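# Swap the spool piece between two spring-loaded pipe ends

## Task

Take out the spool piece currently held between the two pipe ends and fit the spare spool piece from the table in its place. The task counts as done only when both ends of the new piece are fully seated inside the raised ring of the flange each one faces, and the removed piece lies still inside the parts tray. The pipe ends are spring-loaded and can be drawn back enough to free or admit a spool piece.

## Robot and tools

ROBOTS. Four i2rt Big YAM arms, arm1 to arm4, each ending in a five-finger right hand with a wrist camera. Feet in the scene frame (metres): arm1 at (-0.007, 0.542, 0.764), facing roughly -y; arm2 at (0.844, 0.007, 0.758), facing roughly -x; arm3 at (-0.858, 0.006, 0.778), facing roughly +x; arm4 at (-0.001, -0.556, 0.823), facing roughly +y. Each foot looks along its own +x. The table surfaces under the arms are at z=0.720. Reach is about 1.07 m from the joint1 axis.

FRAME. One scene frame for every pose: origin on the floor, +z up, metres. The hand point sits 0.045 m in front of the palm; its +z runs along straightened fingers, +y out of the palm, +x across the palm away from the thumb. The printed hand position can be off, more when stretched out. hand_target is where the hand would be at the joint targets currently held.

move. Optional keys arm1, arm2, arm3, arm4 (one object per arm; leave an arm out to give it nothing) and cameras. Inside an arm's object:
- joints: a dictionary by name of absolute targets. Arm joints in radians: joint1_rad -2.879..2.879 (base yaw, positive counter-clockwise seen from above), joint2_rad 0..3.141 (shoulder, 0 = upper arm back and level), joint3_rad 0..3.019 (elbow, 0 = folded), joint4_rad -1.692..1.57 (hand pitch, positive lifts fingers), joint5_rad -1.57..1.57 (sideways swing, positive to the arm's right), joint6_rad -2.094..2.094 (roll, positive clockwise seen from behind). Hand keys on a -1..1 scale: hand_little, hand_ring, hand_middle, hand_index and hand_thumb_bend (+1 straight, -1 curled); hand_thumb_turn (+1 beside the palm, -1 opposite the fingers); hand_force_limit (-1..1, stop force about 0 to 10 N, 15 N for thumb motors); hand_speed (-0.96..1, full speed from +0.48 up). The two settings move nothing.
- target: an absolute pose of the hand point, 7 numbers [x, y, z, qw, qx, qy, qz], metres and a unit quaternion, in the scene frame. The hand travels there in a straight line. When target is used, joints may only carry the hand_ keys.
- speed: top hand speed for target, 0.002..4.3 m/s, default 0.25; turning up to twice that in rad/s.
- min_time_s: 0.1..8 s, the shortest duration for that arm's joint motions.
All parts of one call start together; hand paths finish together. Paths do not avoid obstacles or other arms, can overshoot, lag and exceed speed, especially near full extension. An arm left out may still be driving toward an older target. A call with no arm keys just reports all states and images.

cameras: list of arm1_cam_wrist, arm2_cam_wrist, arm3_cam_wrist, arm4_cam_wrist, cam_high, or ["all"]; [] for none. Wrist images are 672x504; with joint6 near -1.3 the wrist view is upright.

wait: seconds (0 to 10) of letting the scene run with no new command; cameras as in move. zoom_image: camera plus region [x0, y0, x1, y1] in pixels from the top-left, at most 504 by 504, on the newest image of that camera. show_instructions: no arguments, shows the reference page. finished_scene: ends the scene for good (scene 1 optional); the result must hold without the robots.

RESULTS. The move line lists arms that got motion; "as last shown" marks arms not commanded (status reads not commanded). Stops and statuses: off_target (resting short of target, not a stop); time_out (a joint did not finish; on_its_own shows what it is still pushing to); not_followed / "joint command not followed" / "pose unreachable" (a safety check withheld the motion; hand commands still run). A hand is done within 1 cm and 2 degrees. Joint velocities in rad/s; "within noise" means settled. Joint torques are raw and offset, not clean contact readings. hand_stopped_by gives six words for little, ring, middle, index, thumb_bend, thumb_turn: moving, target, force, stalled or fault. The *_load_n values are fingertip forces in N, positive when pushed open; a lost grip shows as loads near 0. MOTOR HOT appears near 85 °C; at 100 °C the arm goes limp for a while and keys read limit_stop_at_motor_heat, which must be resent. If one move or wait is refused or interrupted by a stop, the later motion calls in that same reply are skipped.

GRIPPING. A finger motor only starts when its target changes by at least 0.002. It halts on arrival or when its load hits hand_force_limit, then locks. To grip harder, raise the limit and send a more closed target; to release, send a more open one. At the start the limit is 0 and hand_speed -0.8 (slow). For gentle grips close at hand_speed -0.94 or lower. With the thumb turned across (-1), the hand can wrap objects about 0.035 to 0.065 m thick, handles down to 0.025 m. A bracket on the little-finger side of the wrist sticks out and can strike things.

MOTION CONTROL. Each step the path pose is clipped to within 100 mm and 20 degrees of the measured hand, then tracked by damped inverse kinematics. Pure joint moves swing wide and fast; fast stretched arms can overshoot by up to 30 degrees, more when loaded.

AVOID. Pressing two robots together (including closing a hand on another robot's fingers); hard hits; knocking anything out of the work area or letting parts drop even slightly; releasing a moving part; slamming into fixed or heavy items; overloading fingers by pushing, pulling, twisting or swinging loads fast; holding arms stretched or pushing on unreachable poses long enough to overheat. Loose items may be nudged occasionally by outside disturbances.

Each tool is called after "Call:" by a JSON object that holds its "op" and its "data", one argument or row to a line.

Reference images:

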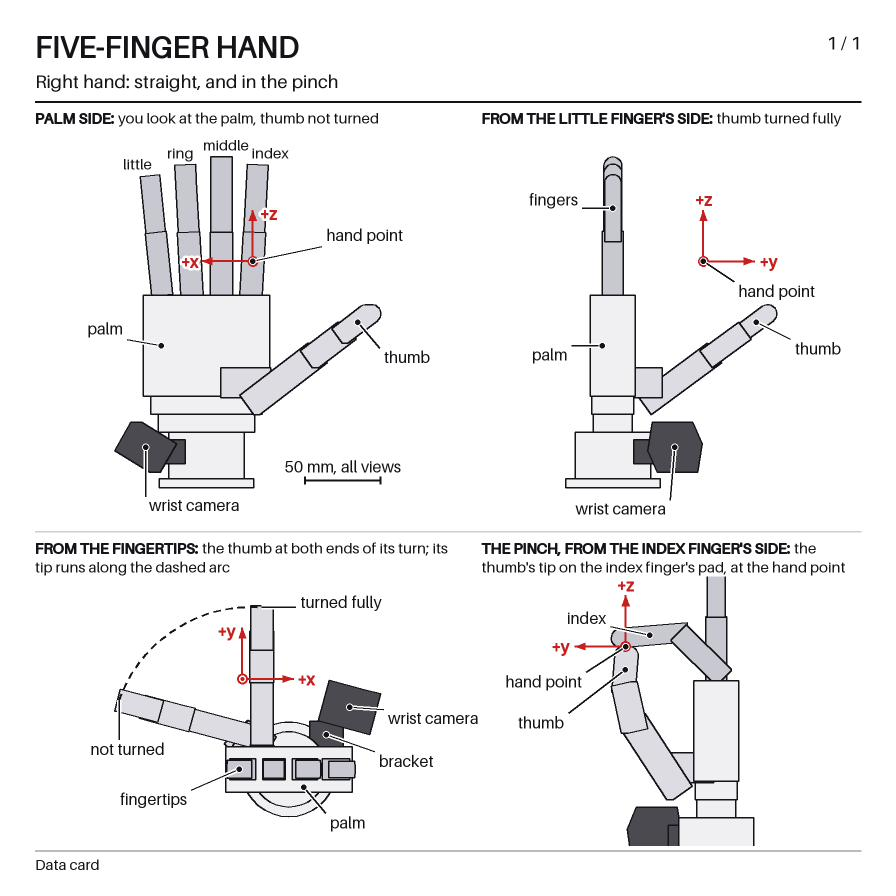

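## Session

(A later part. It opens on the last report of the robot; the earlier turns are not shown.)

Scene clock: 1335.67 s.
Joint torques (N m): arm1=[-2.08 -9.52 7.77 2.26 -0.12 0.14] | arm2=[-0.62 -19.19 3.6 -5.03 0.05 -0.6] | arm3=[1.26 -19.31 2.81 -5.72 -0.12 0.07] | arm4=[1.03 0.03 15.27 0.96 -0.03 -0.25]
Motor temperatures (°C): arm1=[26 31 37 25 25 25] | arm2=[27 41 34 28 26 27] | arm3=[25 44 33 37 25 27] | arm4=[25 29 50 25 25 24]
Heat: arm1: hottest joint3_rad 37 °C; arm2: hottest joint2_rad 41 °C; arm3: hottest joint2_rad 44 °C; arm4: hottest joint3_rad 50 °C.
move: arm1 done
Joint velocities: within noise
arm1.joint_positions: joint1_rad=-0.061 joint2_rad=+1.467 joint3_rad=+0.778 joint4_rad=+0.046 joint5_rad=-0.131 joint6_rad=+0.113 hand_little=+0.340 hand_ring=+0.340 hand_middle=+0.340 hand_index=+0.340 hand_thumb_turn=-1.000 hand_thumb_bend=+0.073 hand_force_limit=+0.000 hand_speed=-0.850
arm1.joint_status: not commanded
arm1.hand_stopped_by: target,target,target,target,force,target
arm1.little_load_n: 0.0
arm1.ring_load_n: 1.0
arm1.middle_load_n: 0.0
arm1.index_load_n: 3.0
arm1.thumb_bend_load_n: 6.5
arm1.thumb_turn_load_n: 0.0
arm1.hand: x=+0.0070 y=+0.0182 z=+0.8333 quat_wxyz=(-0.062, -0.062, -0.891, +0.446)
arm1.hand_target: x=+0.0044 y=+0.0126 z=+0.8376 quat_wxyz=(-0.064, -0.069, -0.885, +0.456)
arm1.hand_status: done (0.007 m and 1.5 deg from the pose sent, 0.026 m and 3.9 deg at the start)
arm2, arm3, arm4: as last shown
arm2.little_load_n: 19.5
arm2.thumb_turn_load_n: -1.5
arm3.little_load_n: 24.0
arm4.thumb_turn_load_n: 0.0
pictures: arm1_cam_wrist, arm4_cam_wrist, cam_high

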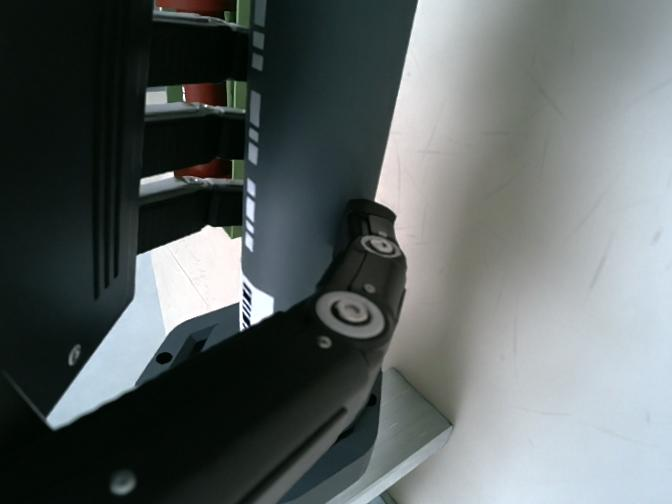

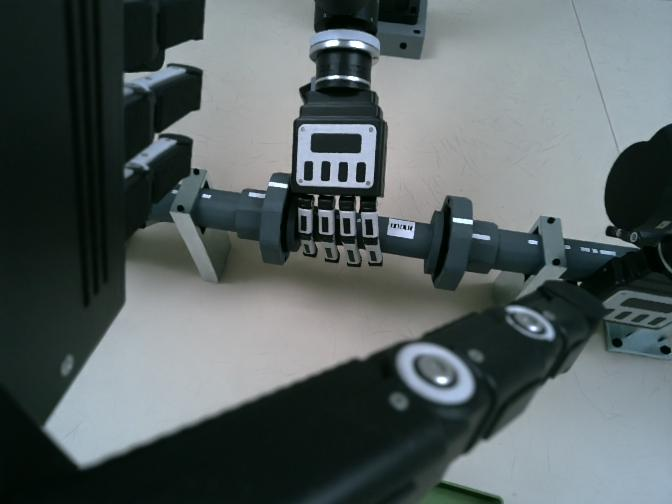

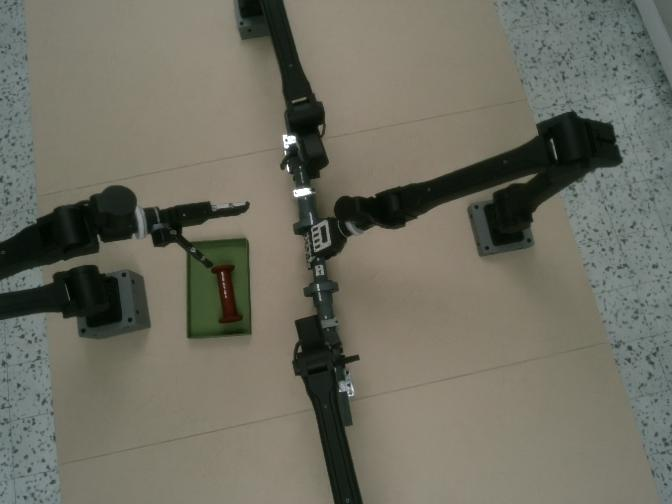

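Call:
{"op": "move", "data": {
  "arm1": {"target": [0.0045, 0.008, 0.89, -0.0642, -0.0688, -0.8854, 0.4559], "speed": 0.05}
}}

Call:
{"op": "move", "data": {
  "arm1": {"target": [0.0045, 0.0105, 0.8435, -0.0642, -0.0688, -0.8854, 0.4559], "speed": 0.04},
  "cameras": ["arm4_cam_wrist", "arm1_cam_wrist", "cam_high"]
}}

Call:
{"op": "zoom_image", "data": {
  "camera": "arm4_cam_wrist",
  "region": [400, 170, 500, 310]
}}

Call:
{"op": "zoom_image", "data": {
  "camera": "arm4_cam_wrist",
  "region": [240, 150, 340, 290]
}}

Call:
{"op": "zoom_image", "data": {
  "camera": "cam_high",
  "region": [290, 250, 350, 310]
}}

Scene clock: 1383.93 s.
Joint torques (N m): arm1=[-1.73 -10.17 12.31 1.16 -0.11 0.1] | arm2=[-0.62 -19.19 3.6 -5.04 0.05 -0.6] | arm3=[1.26 -19.31 2.82 -5.71 -0.12 0.08] | arm4=[1.03 0.09 15.27 0.96 -0.03 -0.25]
Motor temperatures (°C): arm1=[26 31 37 25 25 25] | arm2=[27 41 34 29 26 27] | arm3=[25 44 33 38 25 27] | arm4=[25 29 51 25 25 24]
Heat: arm1: hottest joint3_rad 37 °C; arm2: hottest joint2_rad 41 °C; arm3: hottest joint2_rad 44 °C; arm4: hottest joint3_rad 51 °C.
move: arm1 off_target
Joint velocities: within noise
arm1.joint_positions: joint1_rad=-0.061 joint2_rad=+1.398 joint3_rad=+0.806 joint4_rad=-0.093 joint5_rad=-0.131 joint6_rad=+0.113 hand_little=+0.340 hand_ring=+0.340 hand_middle=+0.340 hand_index=+0.340 hand_thumb_turn=-1.000 hand_thumb_bend=+0.073 hand_force_limit=+0.000 hand_speed=-0.850
arm1.joint_status: not commanded
arm1.hand_stopped_by: target,target,target,target,force,target
arm1.little_load_n: 0.0
arm1.ring_load_n: 1.0
arm1.middle_load_n: 0.0
arm1.index_load_n: 3.0
arm1.thumb_bend_load_n: 6.5
arm1.thumb_turn_load_n: 0.0
arm1.hand: x=+0.0082 y=+0.0313 z=+0.8569 quat_wxyz=(-0.063, -0.064, -0.900, +0.427)
arm1.hand_target: x=+0.0044 y=+0.0098 z=+0.8905 quat_wxyz=(-0.064, -0.069, -0.885, +0.456)
arm1.hand_status: off_target (0.041 m and 3.7 deg from the pose sent, 0.058 m and 1.5 deg at the start)
arm2, arm3, arm4: as last shown
arm3.ring_load_n: 18.0
arm3.thumb_turn_load_n: -4.0
pictures: none

Scene clock: 1385.73 s.
Joint torques (N m): arm1=[-2.55 -9.11 7.56 2.3 -0.13 0.12] | arm2=[-0.62 -19.19 3.6 -5.03 0.05 -0.6] | arm3=[1.26 -19.25 2.81 -5.72 -0.12 0.07] | arm4=[0.97 0.09 15.27 0.96 -0.03 -0.25]
Motor temperatures (°C): arm1=[26 31 37 25 25 25] | arm2=[27 41 34 29 26 27] | arm3=[25 44 33 38 25 27] | arm4=[25 29 51 25 25 24]
Heat: arm1: hottest joint3_rad 37 °C; arm2: hottest joint2_rad 41 °C; arm3: hottest joint2_rad 44 °C; arm4: hottest joint3_rad 51 °C.
move: arm1 done
Joint velocities: within noise
arm1.joint_positions: joint1_rad=-0.061 joint2_rad=+1.461 joint3_rad=+0.793 joint4_rad=+0.027 joint5_rad=-0.131 joint6_rad=+0.113 hand_little=+0.340 hand_ring=+0.340 hand_middle=+0.340 hand_index=+0.340 hand_thumb_turn=-1.000 hand_thumb_bend=+0.073 hand_force_limit=+0.000 hand_speed=-0.850
arm1.joint_status: not commanded
arm1.hand_stopped_by: target,target,target,target,force,target
arm1.little_load_n: 0.0
arm1.ring_load_n: 1.5
arm1.middle_load_n: 0.0
arm1.index_load_n: 3.0
arm1.thumb_bend_load_n: 6.5
arm1.thumb_turn_load_n: 0.0
arm1.hand: x=+0.0067 y=+0.0152 z=+0.8400 quat_wxyz=(-0.062, -0.062, -0.890, +0.447)
arm1.hand_target: x=+0.0044 y=+0.0105 z=+0.8437 quat_wxyz=(-0.064, -0.069, -0.885, +0.456)
arm1.hand_status: done (0.006 m and 1.4 deg from the pose sent, 0.025 m and 3.7 deg at the start)
arm2, arm3: as last shown
arm3.little_load_n: 23.5
arm3.ring_load_n: 17.5
arm4.joint_positions: joint1_rad=+0.165 joint2_rad=+0.695 joint3_rad=+0.744 joint4_rad=-0.559 joint5_rad=+0.039 joint6_rad=-1.292 hand_little=+1.000 hand_ring=+1.000 hand_middle=+0.998 hand_index=+1.000 hand_thumb_turn=-1.000 hand_thumb_bend=+1.000 hand_force_limit=+0.000 hand_speed=-0.700
arm4.joint_status: not commanded
arm4.hand_stopped_by: target,target,target,target,target,target
arm4.little_load_n: 0.0
arm4.ring_load_n: 0.0
arm4.middle_load_n: 0.0
arm4.index_load_n: 0.0
arm4.thumb_bend_load_n: 0.0
arm4.thumb_turn_load_n: 0.5
arm4.hand: x=-0.0162 y=-0.1871 z=+1.0979 quat_wxyz=(-0.420, +0.641, +0.576, +0.285)
arm4.hand_target: x=-0.0199 y=-0.1806 z=+1.1198 quat_wxyz=(-0.428, +0.632, +0.578, +0.290)
arm4.hand_status: not commanded
pictures: arm1_cam_wrist, arm4_cam_wrist, cam_high

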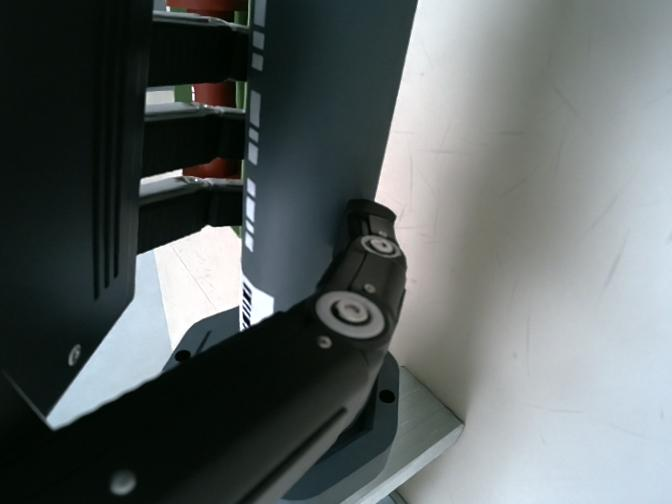

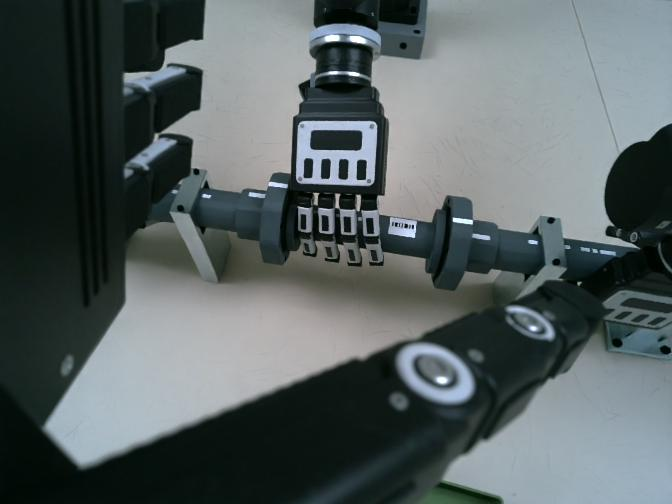

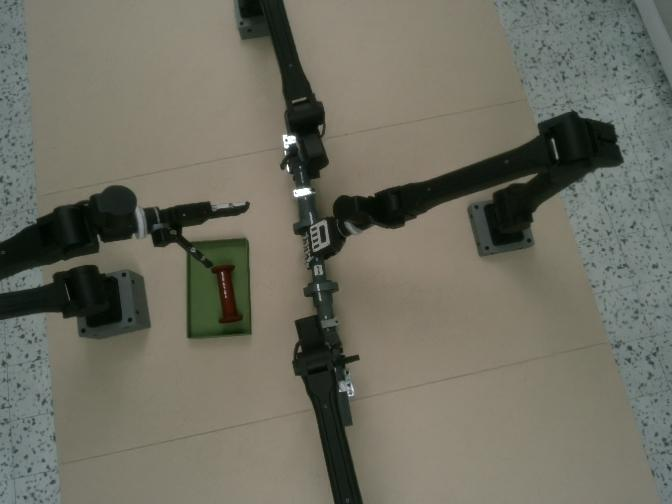

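Scaled by 3.600 from the camera's image (finer frame: 960x720).

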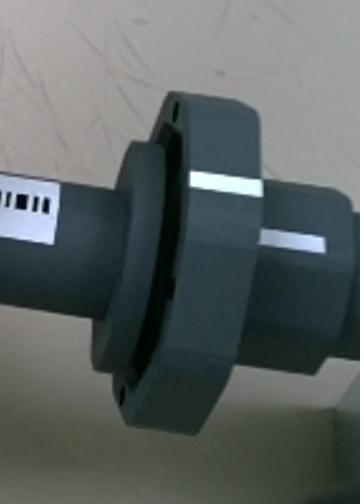

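Scaled by 3.600 from the camera's image (finer frame: 960x720).

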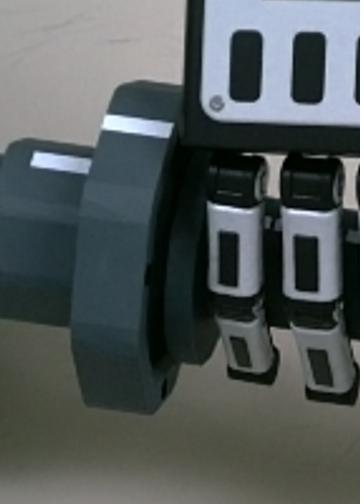

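Scaled by 8.400 from the camera's image (finer frame: 960x720).

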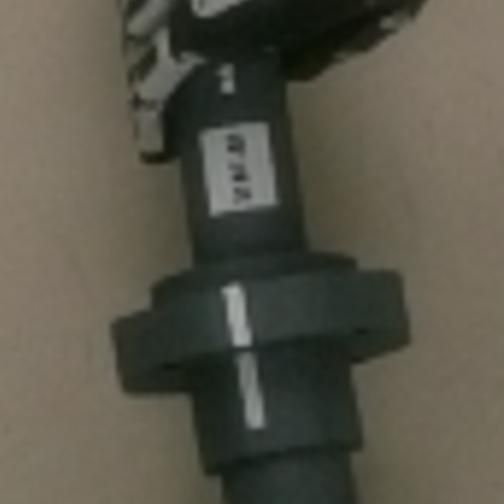

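Call:
{"op": "move", "data": {
  "arm2": {"target": [0.303, 0.0185, 0.803, 0.0, 0.0, -1, 0], "speed": 0.03},
  "arm3": {"target": [-0.335, 0.005, 0.801, 0, 1, -0.01, 0], "speed": 0.03},
  "cameras": ["arm4_cam_wrist"]
}}

Call:
{"op": "zoom_image", "data": {
  "camera": "arm4_cam_wrist",
  "region": [400, 170, 500, 310]
}}

Call:
{"op": "zoom_image", "data": {
  "camera": "arm4_cam_wrist",
  "region": [240, 150, 340, 290]
}}

Scene clock: 1401.30 s.
Joint torques (N m): arm1=[-2.08 -9.11 7.53 2.24 -0.12 0.16] | arm2=[-0.67 -18.2 5.46 -2.47 0.38 -0.6] | arm3=[1.08 -17.9 5.48 -2.95 0.18 0.05] | arm4=[1.03 0.09 15.27 0.96 -0.03 -0.25]
Motor temperatures (°C): arm1=[26 31 38 25 25 25] | arm2=[27 41 34 28 26 27] | arm3=[25 44 33 38 25 27] | arm4=[25 29 51 25 25 24]
Heat: arm1: hottest joint3_rad 38 °C; arm2: hottest joint2_rad 41 °C; arm3: hottest joint2_rad 44 °C; arm4: hottest joint3_rad 51 °C.
move: arm2 off_target; arm3 off_target
Joint velocities: within noise
arm1, arm4: as last shown
arm1.ring_load_n: 1.0
arm2.joint_positions: joint1_rad=+0.060 joint2_rad=+1.966 joint3_rad=+1.572 joint4_rad=-1.114 joint5_rad=-0.018 joint6_rad=-1.439 hand_little=-0.926 hand_ring=-0.893 hand_middle=-0.871 hand_index=-0.892 hand_thumb_turn=-1.000 hand_thumb_bend=+0.664 hand_force_limit=+0.900 hand_speed=-0.700
arm2.joint_status: not commanded
arm2.hand_stopped_by: force,force,force,force,force,target
arm2.little_load_n: 20.0
arm2.ring_load_n: 14.0
arm2.middle_load_n: 10.5
arm2.index_load_n: 9.5
arm2.thumb_bend_load_n: 13.0
arm2.thumb_turn_load_n: -1.5
arm2.hand: x=+0.2804 y=+0.0223 z=+0.7984 quat_wxyz=(+0.034, -0.033, -0.999, +0.007)
arm2.hand_target: x=+0.3020 y=+0.0189 z=+0.8029 quat_wxyz=(+0.001, -0.001, -1.000, +0.000)
arm2.hand_status: off_target (0.023 m and 5.5 deg from the pose sent, 0.021 m and 5.3 deg at the start)
arm3.joint_positions: joint1_rad=+0.128 joint2_rad=+1.955 joint3_rad=+1.499 joint4_rad=-1.029 joint5_rad=-0.006 joint6_rad=-1.458 hand_little=-0.791 hand_ring=-0.788 hand_middle=-0.788 hand_index=-0.807 hand_thumb_turn=-1.000 hand_thumb_bend=+0.462 hand_force_limit=+0.900 hand_speed=-0.700
arm3.joint_status: not commanded
arm3.hand_stopped_by: force,force,force,force,force,target
arm3.little_load_n: 22.5
arm3.ring_load_n: 17.0
arm3.middle_load_n: 13.0
arm3.index_load_n: 9.5
arm3.thumb_bend_load_n: 18.0
arm3.thumb_turn_load_n: -3.5
arm3.hand: x=-0.2998 y=+0.0066 z=+0.7984 quat_wxyz=(-0.007, +0.999, -0.005, +0.045)
arm3.hand_target: x=-0.3331 y=+0.0048 z=+0.8011 quat_wxyz=(+0.000, +1.000, -0.010, +0.000)
arm3.hand_status: off_target (0.035 m and 5.3 deg from the pose sent, 0.033 m and 5.5 deg at the start)
arm4.thumb_turn_load_n: 0.0

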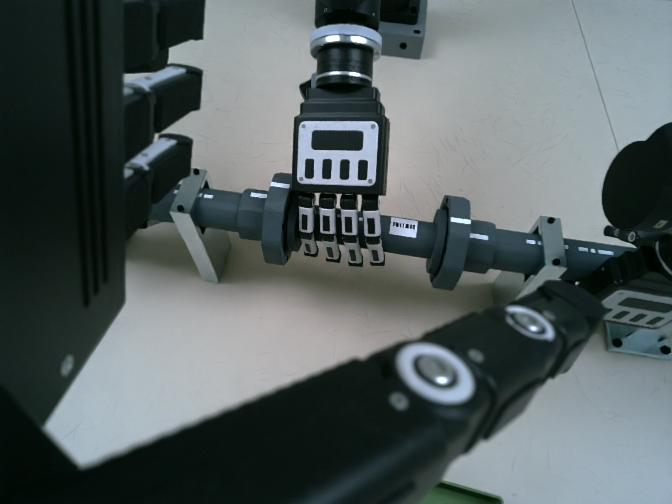

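Scaled by 3.600 from the camera's image (finer frame: 960x720).

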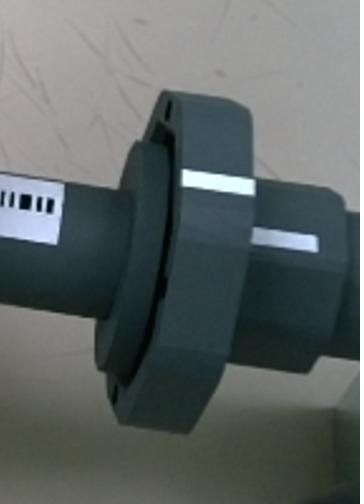

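Scaled by 3.600 from the camera's image (finer frame: 960x720).

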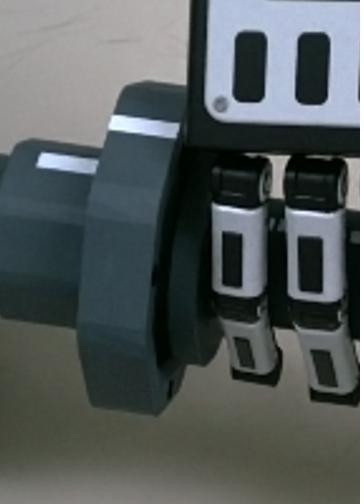

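Call:
{"op": "move", "data": {
  "arm2": {"target": [0.335, 0.0185, 0.803, -0.04, 0.0, -1, 0], "speed": 0.04},
  "arm3": {"target": [-0.375, 0.005, 0.801, 0, 1, -0.01, -0.04], "speed": 0.04}
}}

Call:
{"op": "move", "data": {
  "arm1": {"target": [0.002, 0.006, 0.89, -0.0729, -0.052, -0.8867, 0.4547], "speed": 0.05}
}}

Call:
{"op": "move", "data": {
  "arm1": {"target": [0.0035, 0.0085, 0.8435, -0.0729, -0.052, -0.8867, 0.4547], "speed": 0.04},
  "cameras": ["arm4_cam_wrist", "arm1_cam_wrist", "cam_high"]
}}

Call:
{"op": "zoom_image", "data": {
  "camera": "arm4_cam_wrist",
  "region": [400, 170, 500, 310]
}}

Call:
{"op": "zoom_image", "data": {
  "camera": "arm4_cam_wrist",
  "region": [240, 150, 340, 290]
}}

Call:
{"op": "zoom_image", "data": {
  "camera": "cam_high",
  "region": [290, 250, 350, 310]
}}

Scene clock: 1488.27 s.
Joint torques (N m): arm1=[-2.2 -9.64 7.77 2.25 -0.14 0.13] | arm2=[-0.62 -19.49 3.14 -4.97 0.04 -0.6] | arm3=[1.26 -20.07 1.92 -5.14 -0.18 0.08] | arm4=[1.03 0.09 15.27 0.96 -0.03 -0.25]
Motor temperatures (°C): arm1=[26 31 38 25 25 25] | arm2=[27 41 35 27 26 27] | arm3=[25 42 37 34 25 27] | arm4=[25 28 52 25 25 24]
Heat: arm1: hottest joint3_rad 38 °C; arm2: hottest joint2_rad 41 °C; arm3: hottest joint2_rad 42 °C; arm4: hottest joint3_rad 52 °C.
move: arm2 off_target; arm3 off_target
Joint velocities: within noise
arm1, arm4: as last shown
arm1.ring_load_n: 1.5
arm2.joint_positions: joint1_rad=+0.060 joint2_rad=+1.966 joint3_rad=+1.572 joint4_rad=-1.116 joint5_rad=-0.018 joint6_rad=-1.439 hand_little=-0.926 hand_ring=-0.893 hand_middle=-0.871 hand_index=-0.892 hand_thumb_turn=-1.000 hand_thumb_bend=+0.664 hand_force_limit=+0.900 hand_speed=-0.700
arm2.joint_status: not commanded
arm2.hand_stopped_by: force,force,force,force,force,target
arm2.little_load_n: 20.0
arm2.ring_load_n: 14.0
arm2.middle_load_n: 10.5
arm2.index_load_n: 10.0
arm2.thumb_bend_load_n: 13.0
arm2.thumb_turn_load_n: -1.0
arm2.hand: x=+0.2811 y=+0.0224 z=+0.7985 quat_wxyz=(+0.033, -0.033, -0.999, +0.006)
arm2.hand_target: x=+0.3304 y=+0.0195 z=+0.8031 quat_wxyz=(-0.038, -0.001, -0.999, +0.001)
arm2.hand_status: off_target (0.054 m and 9.2 deg from the pose sent, 0.055 m and 9.3 deg at the start)
arm3.joint_positions: joint1_rad=+0.128 joint2_rad=+1.956 joint3_rad=+1.498 joint4_rad=-1.033 joint5_rad=-0.006 joint6_rad=-1.458 hand_little=-0.791 hand_ring=-0.788 hand_middle=-0.788 hand_index=-0.807 hand_thumb_turn=-1.000 hand_thumb_bend=+0.462 hand_force_limit=+0.900 hand_speed=-0.700
arm3.joint_status: not commanded
arm3.hand_stopped_by: force,force,force,force,force,target
arm3.little_load_n: 22.0
arm3.ring_load_n: 16.5
arm3.middle_load_n: 12.5
arm3.index_load_n: 10.0
arm3.thumb_bend_load_n: 18.0
arm3.thumb_turn_load_n: -3.5
arm3.hand: x=-0.3013 y=+0.0065 z=+0.7980 quat_wxyz=(-0.007, +0.999, -0.005, +0.042)
arm3.hand_target: x=-0.3676 y=+0.0042 z=+0.8008 quat_wxyz=(+0.001, +0.999, -0.010, -0.039)
arm3.hand_status: off_target (0.074 m and 9.5 deg from the pose sent, 0.075 m and 9.8 deg at the start)
arm4.thumb_turn_load_n: 0.5
pictures: none

Scene clock: 1489.70 s.
Joint torques (N m): arm1=[-2.55 -9.99 12.51 1.1 -0.35 -0.03] | arm2=[-0.62 -19.49 3.12 -4.85 0.05 -0.61] | arm3=[1.32 -19.9 2.03 -5.03 -0.1 0.08] | arm4=[1.03 0.09 15.27 0.96 -0.03 -0.25]
Motor temperatures (°C): arm1=[26 31 38 25 25 25] | arm2=[27 41 35 27 26 27] | arm3=[25 42 37 34 25 27] | arm4=[25 28 52 25 25 24]
Heat: arm1: hottest joint3_rad 38 °C; arm2: hottest joint2_rad 41 °C; arm3: hottest joint2_rad 42 °C; arm4: hottest joint3_rad 52 °C.
move: arm1 off_target
Joint velocities: within noise
arm1.joint_positions: joint1_rad=-0.076 joint2_rad=+1.414 joint3_rad=+0.815 joint4_rad=-0.098 joint5_rad=-0.168 joint6_rad=+0.096 hand_little=+0.340 hand_ring=+0.340 hand_middle=+0.340 hand_index=+0.340 hand_thumb_turn=-1.000 hand_thumb_bend=+0.073 hand_force_limit=+0.000 hand_speed=-0.850
arm1.joint_status: not commanded
arm1.hand_stopped_by: target,target,target,target,force,target
arm1.little_load_n: 0.5
arm1.ring_load_n: 1.5
arm1.middle_load_n: 0.5
arm1.index_load_n: 3.0
arm1.thumb_bend_load_n: 6.5
arm1.thumb_turn_load_n: 0.0
arm1.hand: x=+0.0070 y=+0.0304 z=+0.8539 quat_wxyz=(-0.073, -0.055, -0.902, +0.423)
arm1.hand_target: x=+0.0020 y=+0.0081 z=+0.8905 quat_wxyz=(-0.072, -0.052, -0.886, +0.455)
arm1.hand_status: off_target (0.044 m and 4.1 deg from the pose sent, 0.051 m and 1.9 deg at the start)
arm2, arm3, arm4: as last shown
arm2.joint_positions: joint1_rad=+0.060 joint2_rad=+1.966 joint3_rad=+1.572 joint4_rad=-1.119 joint5_rad=-0.019 joint6_rad=-1.439 hand_little=-0.926 hand_ring=-0.893 hand_middle=-0.871 hand_index=-0.892 hand_thumb_turn=-1.000 hand_thumb_bend=+0.664 hand_force_limit=+0.900 hand_speed=-0.700
arm2.little_load_n: 19.5
arm2.hand: x=+0.2818 y=+0.0223 z=+0.7985 quat_wxyz=(+0.032, -0.033, -0.999, +0.007)
arm3.joint_positions: joint1_rad=+0.128 joint2_rad=+1.955 joint3_rad=+1.496 joint4_rad=-1.035 joint5_rad=-0.008 joint6_rad=-1.458 hand_little=-0.791 hand_ring=-0.788 hand_middle=-0.788 hand_index=-0.807 hand_thumb_turn=-1.000 hand_thumb_bend=+0.462 hand_force_limit=+0.900 hand_speed=-0.700
arm3.little_load_n: 21.0
arm3.hand: x=-0.3024 y=+0.0067 z=+0.7978 quat_wxyz=(-0.008, +0.999, -0.005, +0.041)
arm3.hand_target: x=-0.3675 y=+0.0043 z=+0.8008 quat_wxyz=(+0.001, +0.999, -0.010, -0.039)
pictures: none

Scene clock: 1491.37 s.
Joint torques (N m): arm1=[-2.08 -9 7.42 2.26 -0.16 0] | arm2=[-0.62 -19.49 3.12 -4.86 0.05 -0.6] | arm3=[1.32 -19.96 2.04 -5.03 -0.1 0.08] | arm4=[1.03 0.09 15.27 0.96 -0.03 -0.25]
Motor temperatures (°C): arm1=[26 31 38 25 25 25] | arm2=[27 41 35 27 26 27] | arm3=[25 42 36 34 25 27] | arm4=[25 28 52 25 25 24]
Heat: arm1: hottest joint3_rad 38 °C; arm2: hottest joint2_rad 41 °C; arm3: hottest joint2_rad 42 °C; arm4: hottest joint3_rad 52 °C.
move: arm1 done
Joint velocities: within noise
arm1.joint_positions: joint1_rad=-0.076 joint2_rad=+1.472 joint3_rad=+0.807 joint4_rad=+0.021 joint5_rad=-0.171 joint6_rad=+0.095 hand_little=+0.340 hand_ring=+0.340 hand_middle=+0.340 hand_index=+0.340 hand_thumb_turn=-1.000 hand_thumb_bend=+0.073 hand_force_limit=+0.000 hand_speed=-0.850
arm1.joint_status: not commanded
arm1.hand_stopped_by: target,target,target,target,force,target
arm1.little_load_n: 0.0
arm1.ring_load_n: 1.5
arm1.middle_load_n: 0.5
arm1.index_load_n: 3.0
arm1.thumb_bend_load_n: 6.5
arm1.thumb_turn_load_n: 0.0
arm1.hand: x=+0.0054 y=+0.0127 z=+0.8408 quat_wxyz=(-0.073, -0.052, -0.891, +0.446)
arm1.hand_target: x=+0.0034 y=+0.0086 z=+0.8435 quat_wxyz=(-0.073, -0.052, -0.886, +0.454)
arm1.hand_status: done (0.005 m and 1.1 deg from the pose sent, 0.024 m and 4.1 deg at the start)
arm2, arm3, arm4: as last shown
arm2.ring_load_n: 13.5
arm2.thumb_turn_load_n: -1.5
arm3.little_load_n: 21.5
arm3.thumb_bend_load_n: 17.5
arm3.thumb_turn_load_n: -3.0
pictures: arm1_cam_wrist, arm4_cam_wrist, cam_high

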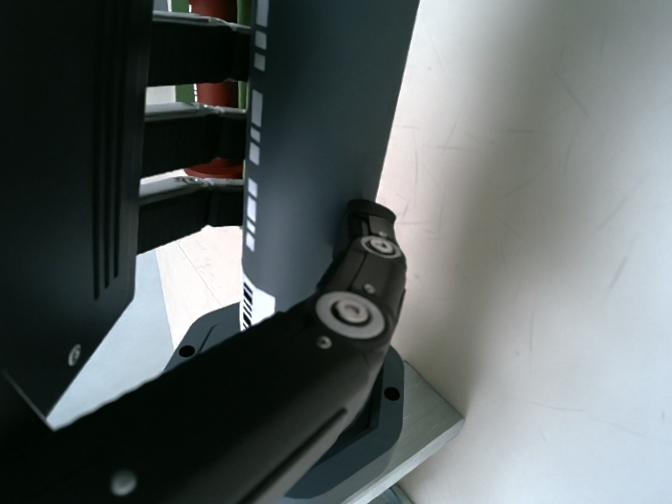

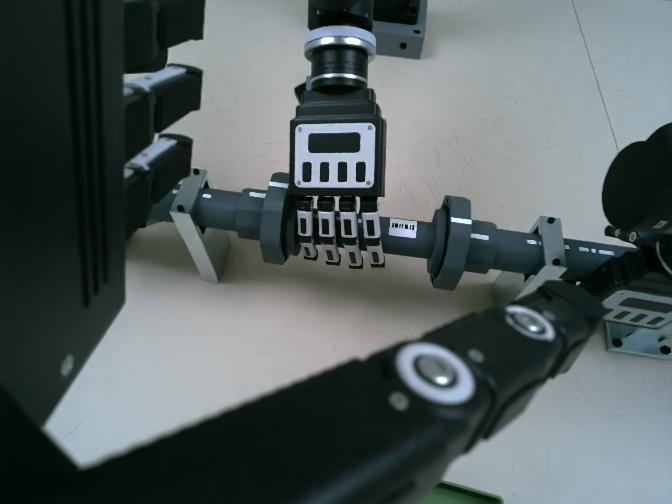

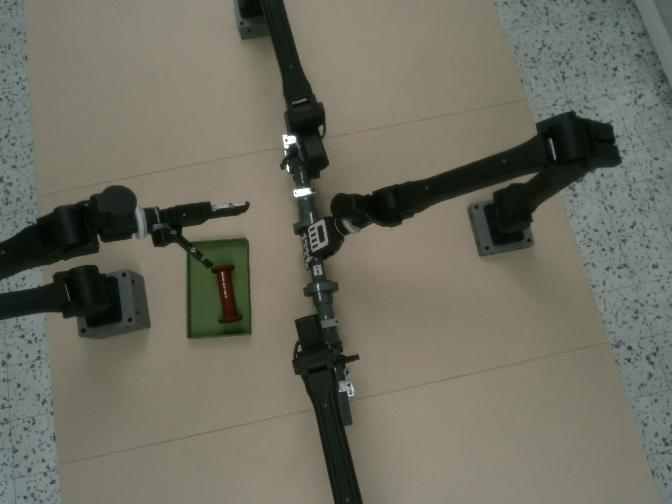

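Scaled by 3.600 from the camera's image (finer frame: 960x720).

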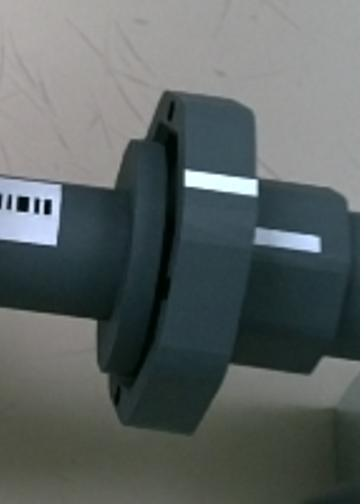

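Scaled by 3.600 from the camera's image (finer frame: 960x720).

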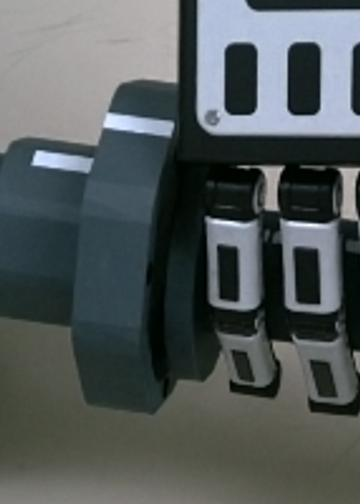

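Scaled by 8.400 from the camera's image (finer frame: 960x720).

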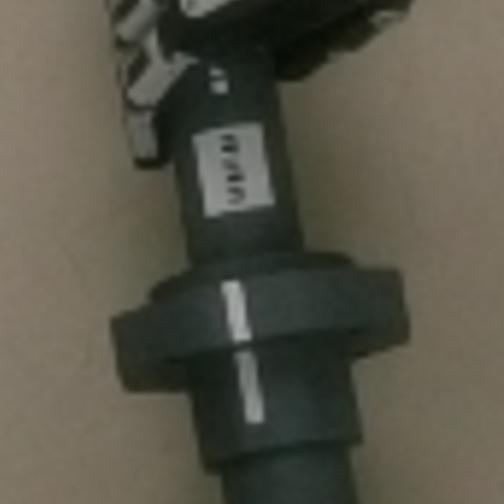

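Call:
{"op": "move", "data": {
  "arm1": {"target": [0.012, 0.008, 0.89, -0.0695, -0.0587, -0.8863, 0.4552], "speed": 0.05}
}}

Call:
{"op": "move", "data": {
  "arm1": {"target": [0.009, 0.0098, 0.8427, -0.0695, -0.0587, -0.8863, 0.4552], "speed": 0.04},
  "cameras": ["arm4_cam_wrist", "arm1_cam_wrist", "cam_high"]
}}

Call:
{"op": "zoom_image", "data": {
  "camera": "arm4_cam_wrist",
  "region": [400, 170, 500, 310]
}}

Call:
{"op": "zoom_image", "data": {
  "camera": "arm4_cam_wrist",
  "region": [240, 150, 340, 290]
}}

Call:
{"op": "zoom_image", "data": {
  "camera": "cam_high",
  "region": [290, 250, 350, 310]
}}

Scene clock: 1542.33 s.
Joint torques (N m): arm1=[-0.62 -10.11 12.25 1.25 -0.15 0.15] | arm2=[-0.62 -19.49 3.12 -4.85 0.05 -0.6] | arm3=[1.26 -19.9 2.06 -5.04 -0.1 0.08] | arm4=[0.97 0.09 15.27 0.96 -0.03 -0.25]
Motor temperatures (°C): arm1=[26 30 36 25 25 25] | arm2=[27 42 34 28 26 27] | arm3=[25 42 34 36 25 27] | arm4=[25 28 53 25 25 24]
Heat: arm1: hottest joint3_rad 36 °C; arm2: hottest joint2_rad 42 °C; arm3: hottest joint2_rad 42 °C; arm4: hottest joint3_rad 53 °C.
move: arm1 off_target
Joint velocities: within noise
arm1.joint_positions: joint1_rad=-0.066 joint2_rad=+1.402 joint3_rad=+0.807 joint4_rad=-0.093 joint5_rad=-0.142 joint6_rad=+0.104 hand_little=+0.340 hand_ring=+0.340 hand_middle=+0.340 hand_index=+0.340 hand_thumb_turn=-1.000 hand_thumb_bend=+0.073 hand_force_limit=+0.000 hand_speed=-0.850
arm1.joint_status: not commanded
arm1.hand_stopped_by: target,target,target,target,force,target
arm1.little_load_n: 0.0
arm1.ring_load_n: 2.0
arm1.middle_load_n: 0.0
arm1.index_load_n: 3.0
arm1.thumb_bend_load_n: 6.5
arm1.thumb_turn_load_n: 0.0
arm1.hand: x=+0.0074 y=+0.0317 z=+0.8552 quat_wxyz=(-0.065, -0.060, -0.901, +0.426)
arm1.hand_target: x=+0.0122 y=+0.0100 z=+0.8905 quat_wxyz=(-0.070, -0.058, -0.886, +0.455)
arm1.hand_status: off_target (0.042 m and 3.8 deg from the pose sent, 0.050 m and 1.5 deg at the start)
arm2, arm3, arm4: as last shown
arm2.ring_load_n: 14.0
arm2.index_load_n: 9.5
arm2.thumb_turn_load_n: -1.0
arm3.thumb_bend_load_n: 18.0
pictures: none

Scene clock: 1544.03 s.
Joint torques (N m): arm1=[-1.44 -9.29 7.64 2.3 -0.25 0.14] | arm2=[-0.62 -19.49 3.12 -4.86 0.05 -0.6] | arm3=[1.26 -20.01 2.04 -5.04 -0.1 0.08] | arm4=[1.03 0.09 15.28 0.96 -0.03 -0.25]
Motor temperatures (°C): arm1=[26 30 36 25 25 25] | arm2=[27 42 34 28 26 27] | arm3=[25 42 34 36 25 27] | arm4=[25 28 53 25 25 24]
Heat: arm1: hottest joint3_rad 36 °C; arm2: hottest joint2_rad 42 °C; arm3: hottest joint2_rad 42 °C; arm4: hottest joint3_rad 53 °C.
move: arm1 done
Joint velocities: within noise
arm1.joint_positions: joint1_rad=-0.066 joint2_rad=+1.467 joint3_rad=+0.797 joint4_rad=+0.027 joint5_rad=-0.143 joint6_rad=+0.104 hand_little=+0.340 hand_ring=+0.340 hand_middle=+0.340 hand_index=+0.340 hand_thumb_turn=-1.000 hand_thumb_bend=+0.073 hand_force_limit=+0.000 hand_speed=-0.850
arm1.joint_status: not commanded
arm1.hand_stopped_by: target,target,target,target,force,target
arm1.little_load_n: 0.0
arm1.ring_load_n: 1.5
arm1.middle_load_n: 0.0
arm1.index_load_n: 3.0
arm1.thumb_bend_load_n: 6.5
arm1.thumb_turn_load_n: 0.0
arm1.hand: x=+0.0060 y=+0.0141 z=+0.8395 quat_wxyz=(-0.065, -0.057, -0.891, +0.447)
arm1.hand_target: x=+0.0091 y=+0.0099 z=+0.8428 quat_wxyz=(-0.070, -0.059, -0.886, +0.455)
arm1.hand_status: done (0.006 m and 1.2 deg from the pose sent, 0.025 m and 3.8 deg at the start)
arm2, arm3, arm4: as last shown
arm2.ring_load_n: 13.5
arm2.index_load_n: 10.0
arm3.index_load_n: 9.5
arm3.thumb_bend_load_n: 18.5
arm3.thumb_turn_load_n: -3.5
pictures: arm1_cam_wrist, arm4_cam_wrist, cam_high

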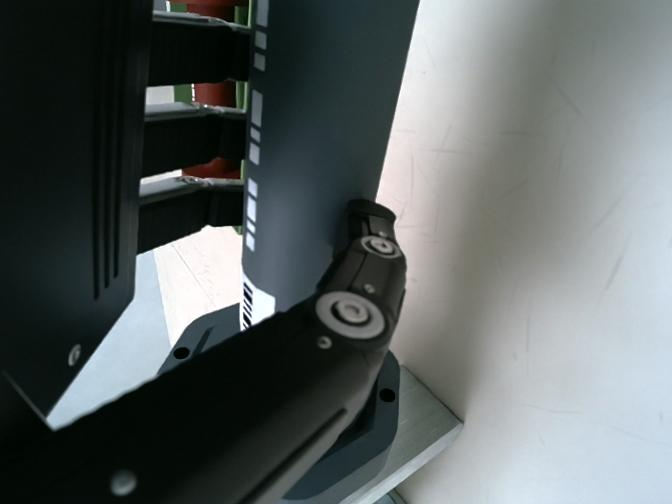

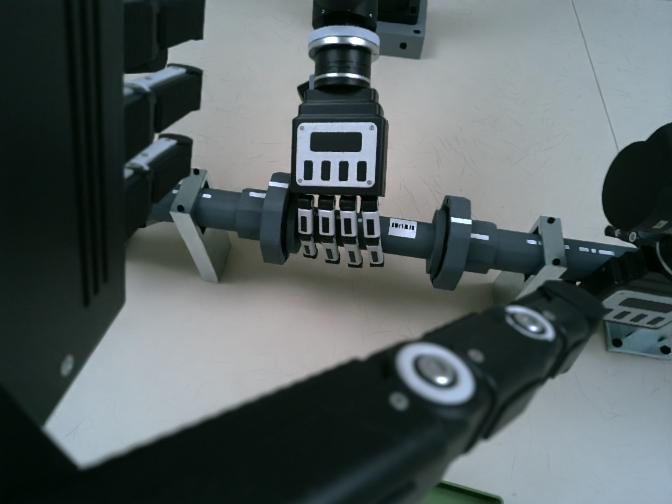

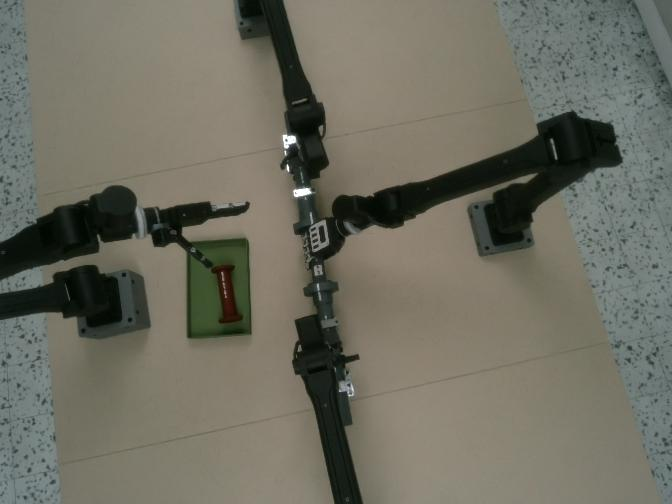

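Scaled by 3.600 from the camera's image (finer frame: 960x720).

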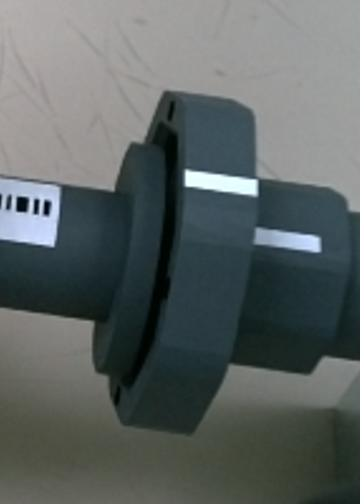

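Scaled by 3.600 from the camera's image (finer frame: 960x720).

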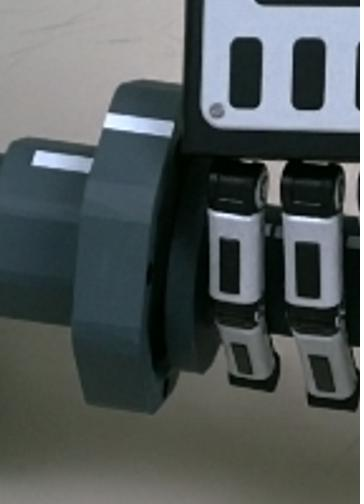

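Scaled by 8.400 from the camera's image (finer frame: 960x720).

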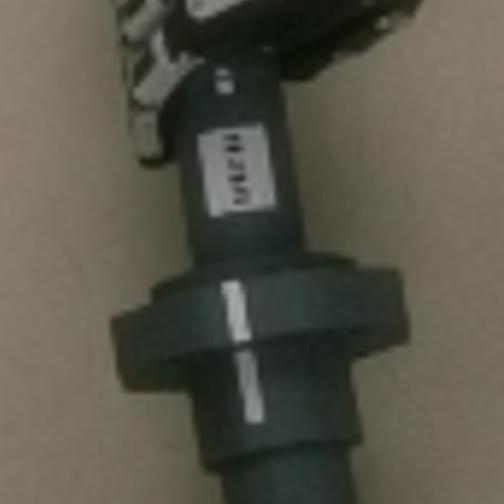

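Call:
{"op": "move", "data": {
  "arm2": {"target": [0.300, 0.0185, 0.803, 0.0, 0.0, -1, 0], "speed": 0.03},
  "arm3": {"target": [-0.330, 0.005, 0.801, 0, 1, -0.01, 0], "speed": 0.03},
  "cameras": ["arm4_cam_wrist", "cam_high"]
}}

Call:
{"op": "zoom_image", "data": {
  "camera": "arm4_cam_wrist",
  "region": [400, 170, 500, 310]
}}

Call:
{"op": "zoom_image", "data": {
  "camera": "arm4_cam_wrist",
  "region": [240, 150, 340, 290]
}}

Scene clock: 1590.27 s.
Joint torques (N m): arm1=[-0.91 -9.52 7.62 2.29 -0.18 0.11] | arm2=[-0.67 -18.02 5.78 -2.44 0.38 -0.61] | arm3=[1.03 -17.49 6.09 -2.93 0.17 0.05] | arm4=[1.03 0.09 15.27 0.98 -0.03 -0.25]
Motor temperatures (°C): arm1=[26 30 36 25 25 25] | arm2=[27 42 33 28 26 27] | arm3=[25 42 33 36 25 27] | arm4=[25 28 53 25 25 24]
Heat: arm1: hottest joint3_rad 36 °C; arm2: hottest joint2_rad 42 °C; arm3: hottest joint2_rad 42 °C; arm4: hottest joint3_rad 53 °C.
move: arm2 off_target; arm3 off_target
Joint velocities: within noise
arm1, arm4: as last shown
arm1.joint_positions: joint1_rad=-0.066 joint2_rad=+1.467 joint3_rad=+0.797 joint4_rad=+0.027 joint5_rad=-0.144 joint6_rad=+0.105 hand_little=+0.340 hand_ring=+0.340 hand_middle=+0.340 hand_index=+0.340 hand_thumb_turn=-1.000 hand_thumb_bend=+0.073 hand_force_limit=+0.000 hand_speed=-0.850
arm1.middle_load_n: 0.5
arm1.hand: x=+0.0062 y=+0.0141 z=+0.8396 quat_wxyz=(-0.065, -0.058, -0.891, +0.447)
arm1.hand_target: x=+0.0090 y=+0.0099 z=+0.8428 quat_wxyz=(-0.069, -0.059, -0.886, +0.455)
arm2.joint_positions: joint1_rad=+0.060 joint2_rad=+1.970 joint3_rad=+1.578 joint4_rad=-1.119 joint5_rad=-0.018 joint6_rad=-1.439 hand_little=-0.926 hand_ring=-0.893 hand_middle=-0.871 hand_index=-0.892 hand_thumb_turn=-1.000 hand_thumb_bend=+0.664 hand_force_limit=+0.900 hand_speed=-0.700
arm2.joint_status: not commanded
arm2.hand_stopped_by: force,force,force,force,force,target
arm2.little_load_n: 19.5
arm2.ring_load_n: 14.0
arm2.middle_load_n: 10.5
arm2.index_load_n: 10.0
arm2.thumb_bend_load_n: 12.5
arm2.thumb_turn_load_n: -1.5
arm2.hand: x=+0.2796 y=+0.0223 z=+0.7985 quat_wxyz=(+0.033, -0.033, -0.999, +0.006)
arm2.hand_target: x=+0.2992 y=+0.0187 z=+0.8029 quat_wxyz=(+0.001, -0.001, -1.000, +0.000)
arm2.hand_status: off_target (0.021 m and 5.4 deg from the pose sent, 0.019 m and 5.3 deg at the start)
arm3.joint_positions: joint1_rad=+0.128 joint2_rad=+1.961 joint3_rad=+1.507 joint4_rad=-1.035 joint5_rad=-0.005 joint6_rad=-1.458 hand_little=-0.791 hand_ring=-0.788 hand_middle=-0.788 hand_index=-0.807 hand_thumb_turn=-1.000 hand_thumb_bend=+0.462 hand_force_limit=+0.900 hand_speed=-0.700
arm3.joint_status: not commanded
arm3.hand_stopped_by: force,force,force,force,force,target
arm3.little_load_n: 21.5
arm3.ring_load_n: 16.5
arm3.middle_load_n: 12.5
arm3.index_load_n: 10.0
arm3.thumb_bend_load_n: 18.0
arm3.thumb_turn_load_n: -3.5
arm3.hand: x=-0.2983 y=+0.0066 z=+0.7986 quat_wxyz=(-0.007, +0.999, -0.005, +0.044)
arm3.hand_target: x=-0.3283 y=+0.0049 z=+0.8013 quat_wxyz=(+0.000, +1.000, -0.010, +0.001)
arm3.hand_status: off_target (0.032 m and 5.1 deg from the pose sent, 0.028 m and 4.8 deg at the start)
arm4.thumb_turn_load_n: 0.0

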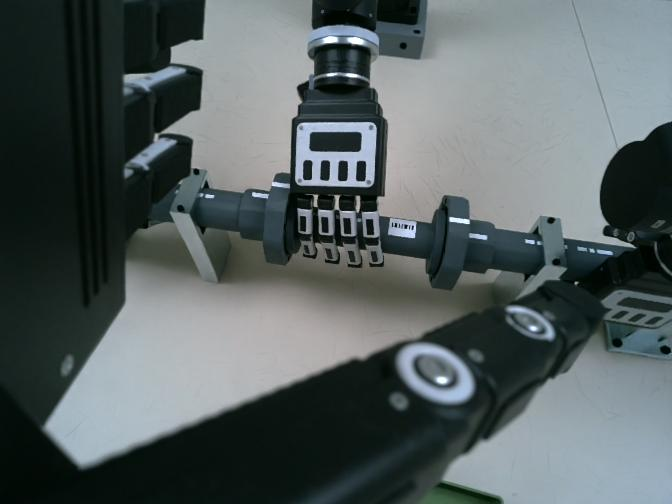

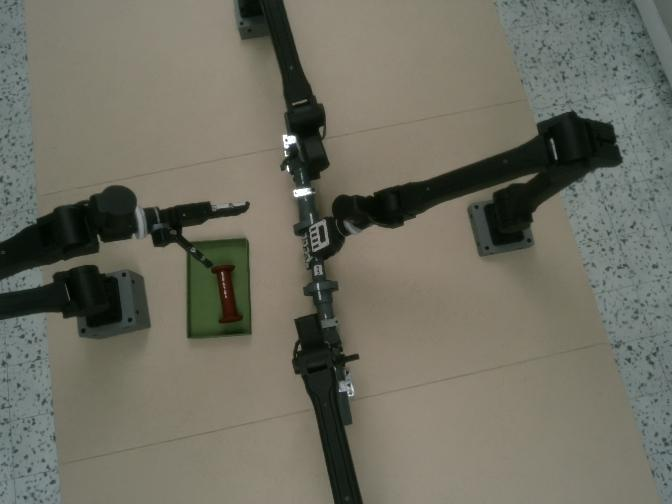

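Scaled by 3.600 from the camera's image (finer frame: 960x720).

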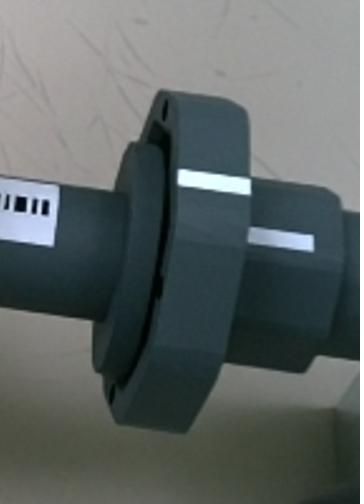

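Scaled by 3.600 from the camera's image (finer frame: 960x720).

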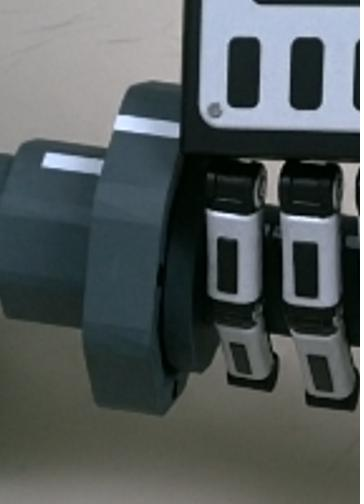

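Call:
{"op": "move", "data": {
  "arm2": {"target": [0.294, 0.0185, 0.803, 0.0, 0.0, -1, 0], "speed": 0.03},
  "arm3": {"target": [-0.319, 0.005, 0.801, 0, 1, -0.01, 0], "speed": 0.03},
  "cameras": ["arm4_cam_wrist", "cam_high"]
}}

Call:
{"op": "zoom_image", "data": {
  "camera": "arm4_cam_wrist",
  "region": [400, 170, 500, 310]
}}

Call:
{"op": "zoom_image", "data": {
  "camera": "arm4_cam_wrist",
  "region": [240, 150, 340, 290]
}}

Scene clock: 1600.83 s.
Joint torques (N m): arm1=[-1.2 -9.11 7.5 2.19 -0.11 0.1] | arm2=[-0.73 -17.44 6.71 -2.69 0.36 -0.61] | arm3=[0.79 -16.97 7.19 -2.78 0.09 0.03] | arm4=[1.03 0.09 15.27 0.96 -0.03 -0.25]
Motor temperatures (°C): arm1=[26 30 36 25 25 25] | arm2=[27 41 34 28 26 27] | arm3=[25 43 33 35 25 27] | arm4=[25 28 53 24 25 24]
Heat: arm1: hottest joint3_rad 36 °C; arm2: hottest joint2_rad 41 °C; arm3: hottest joint2_rad 43 °C; arm4: hottest joint3_rad 53 °C.
move: arm2 off_target; arm3 off_target
Joint velocities: within noise
arm1: as last shown
arm1.joint_positions: joint1_rad=-0.066 joint2_rad=+1.467 joint3_rad=+0.797 joint4_rad=+0.029 joint5_rad=-0.147 joint6_rad=+0.106 hand_little=+0.340 hand_ring=+0.340 hand_middle=+0.340 hand_index=+0.340 hand_thumb_turn=-1.000 hand_thumb_bend=+0.073 hand_force_limit=+0.000 hand_speed=-0.850
arm1.ring_load_n: 1.0
arm1.hand: x=+0.0068 y=+0.0137 z=+0.8402 quat_wxyz=(-0.067, -0.057, -0.890, +0.447)
arm1.hand_target: x=+0.0090 y=+0.0099 z=+0.8428 quat_wxyz=(-0.070, -0.059, -0.886, +0.455)
arm2.joint_positions: joint1_rad=+0.060 joint2_rad=+1.975 joint3_rad=+1.587 joint4_rad=-1.120 joint5_rad=-0.018 joint6_rad=-1.439 hand_little=-0.926 hand_ring=-0.893 hand_middle=-0.871 hand_index=-0.892 hand_thumb_turn=-1.000 hand_thumb_bend=+0.664 hand_force_limit=+0.900 hand_speed=-0.700
arm2.joint_status: not commanded
arm2.hand_stopped_by: force,force,force,force,force,target
arm2.little_load_n: 19.5
arm2.ring_load_n: 14.0
arm2.middle_load_n: 10.5
arm2.index_load_n: 10.0
arm2.thumb_bend_load_n: 13.0
arm2.thumb_turn_load_n: -1.5
arm2.hand: x=+0.2769 y=+0.0224 z=+0.7986 quat_wxyz=(+0.034, -0.033, -0.999, +0.006)
arm2.hand_target: x=+0.2934 y=+0.0188 z=+0.8031 quat_wxyz=(+0.001, -0.001, -1.000, +0.000)
arm2.hand_status: off_target (0.018 m and 5.5 deg from the pose sent, 0.016 m and 5.4 deg at the start)
arm3.joint_positions: joint1_rad=+0.128 joint2_rad=+1.974 joint3_rad=+1.529 joint4_rad=-1.053 joint5_rad=-0.004 joint6_rad=-1.459 hand_little=-0.791 hand_ring=-0.788 hand_middle=-0.788 hand_index=-0.807 hand_thumb_turn=-1.000 hand_thumb_bend=+0.462 hand_force_limit=+0.900 hand_speed=-0.700
arm3.joint_status: not commanded
arm3.hand_stopped_by: force,force,force,force,force,target
arm3.little_load_n: 19.5
arm3.ring_load_n: 15.5
arm3.middle_load_n: 12.0
arm3.index_load_n: 10.5
arm3.thumb_bend_load_n: 17.5
arm3.thumb_turn_load_n: -2.0
arm3.hand: x=-0.2951 y=+0.0067 z=+0.7989 quat_wxyz=(-0.005, +0.999, -0.005, +0.039)
arm3.hand_target: x=-0.3181 y=+0.0049 z=+0.8013 quat_wxyz=(+0.000, +1.000, -0.010, +0.001)
arm3.hand_status: off_target (0.024 m and 4.5 deg from the pose sent, 0.021 m and 5.1 deg at the start)
arm4.joint_positions: joint1_rad=+0.165 joint2_rad=+0.695 joint3_rad=+0.744 joint4_rad=-0.559 joint5_rad=+0.039 joint6_rad=-1.292 hand_little=+1.000 hand_ring=+1.000 hand_middle=+0.998 hand_index=+1.000 hand_thumb_turn=-1.000 hand_thumb_bend=+1.000 hand_force_limit=+0.000 hand_speed=-0.700
arm4.joint_status: not commanded
arm4.hand_stopped_by: target,target,target,target,target,target
arm4.little_load_n: 0.0
arm4.ring_load_n: 0.0
arm4.middle_load_n: 0.0
arm4.index_load_n: 0.0
arm4.thumb_bend_load_n: 0.0
arm4.thumb_turn_load_n: 0.5
arm4.hand: x=-0.0162 y=-0.1871 z=+1.0979 quat_wxyz=(-0.420, +0.641, +0.576, +0.285)
arm4.hand_target: x=-0.0199 y=-0.1806 z=+1.1198 quat_wxyz=(-0.428, +0.632, +0.578, +0.290)
arm4.hand_status: not commanded

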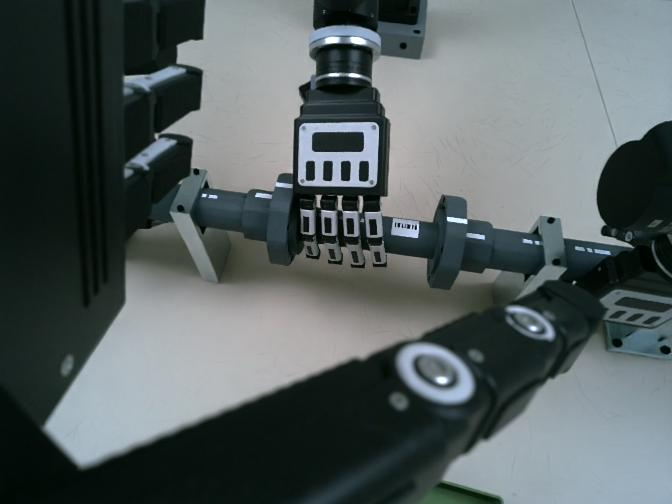

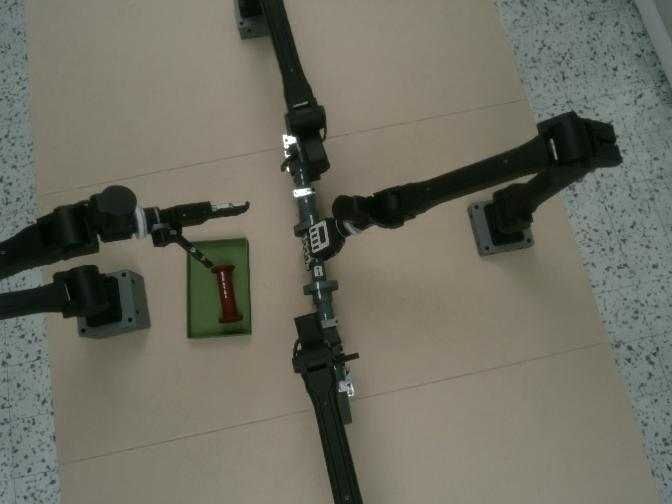

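Scaled by 3.600 from the camera's image (finer frame: 960x720).

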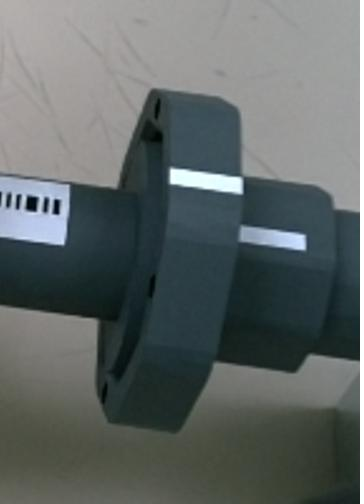

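Scaled by 3.600 from the camera's image (finer frame: 960x720).

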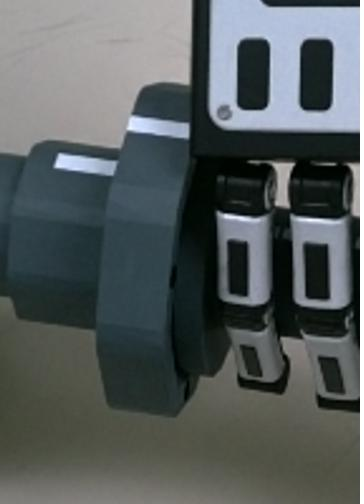

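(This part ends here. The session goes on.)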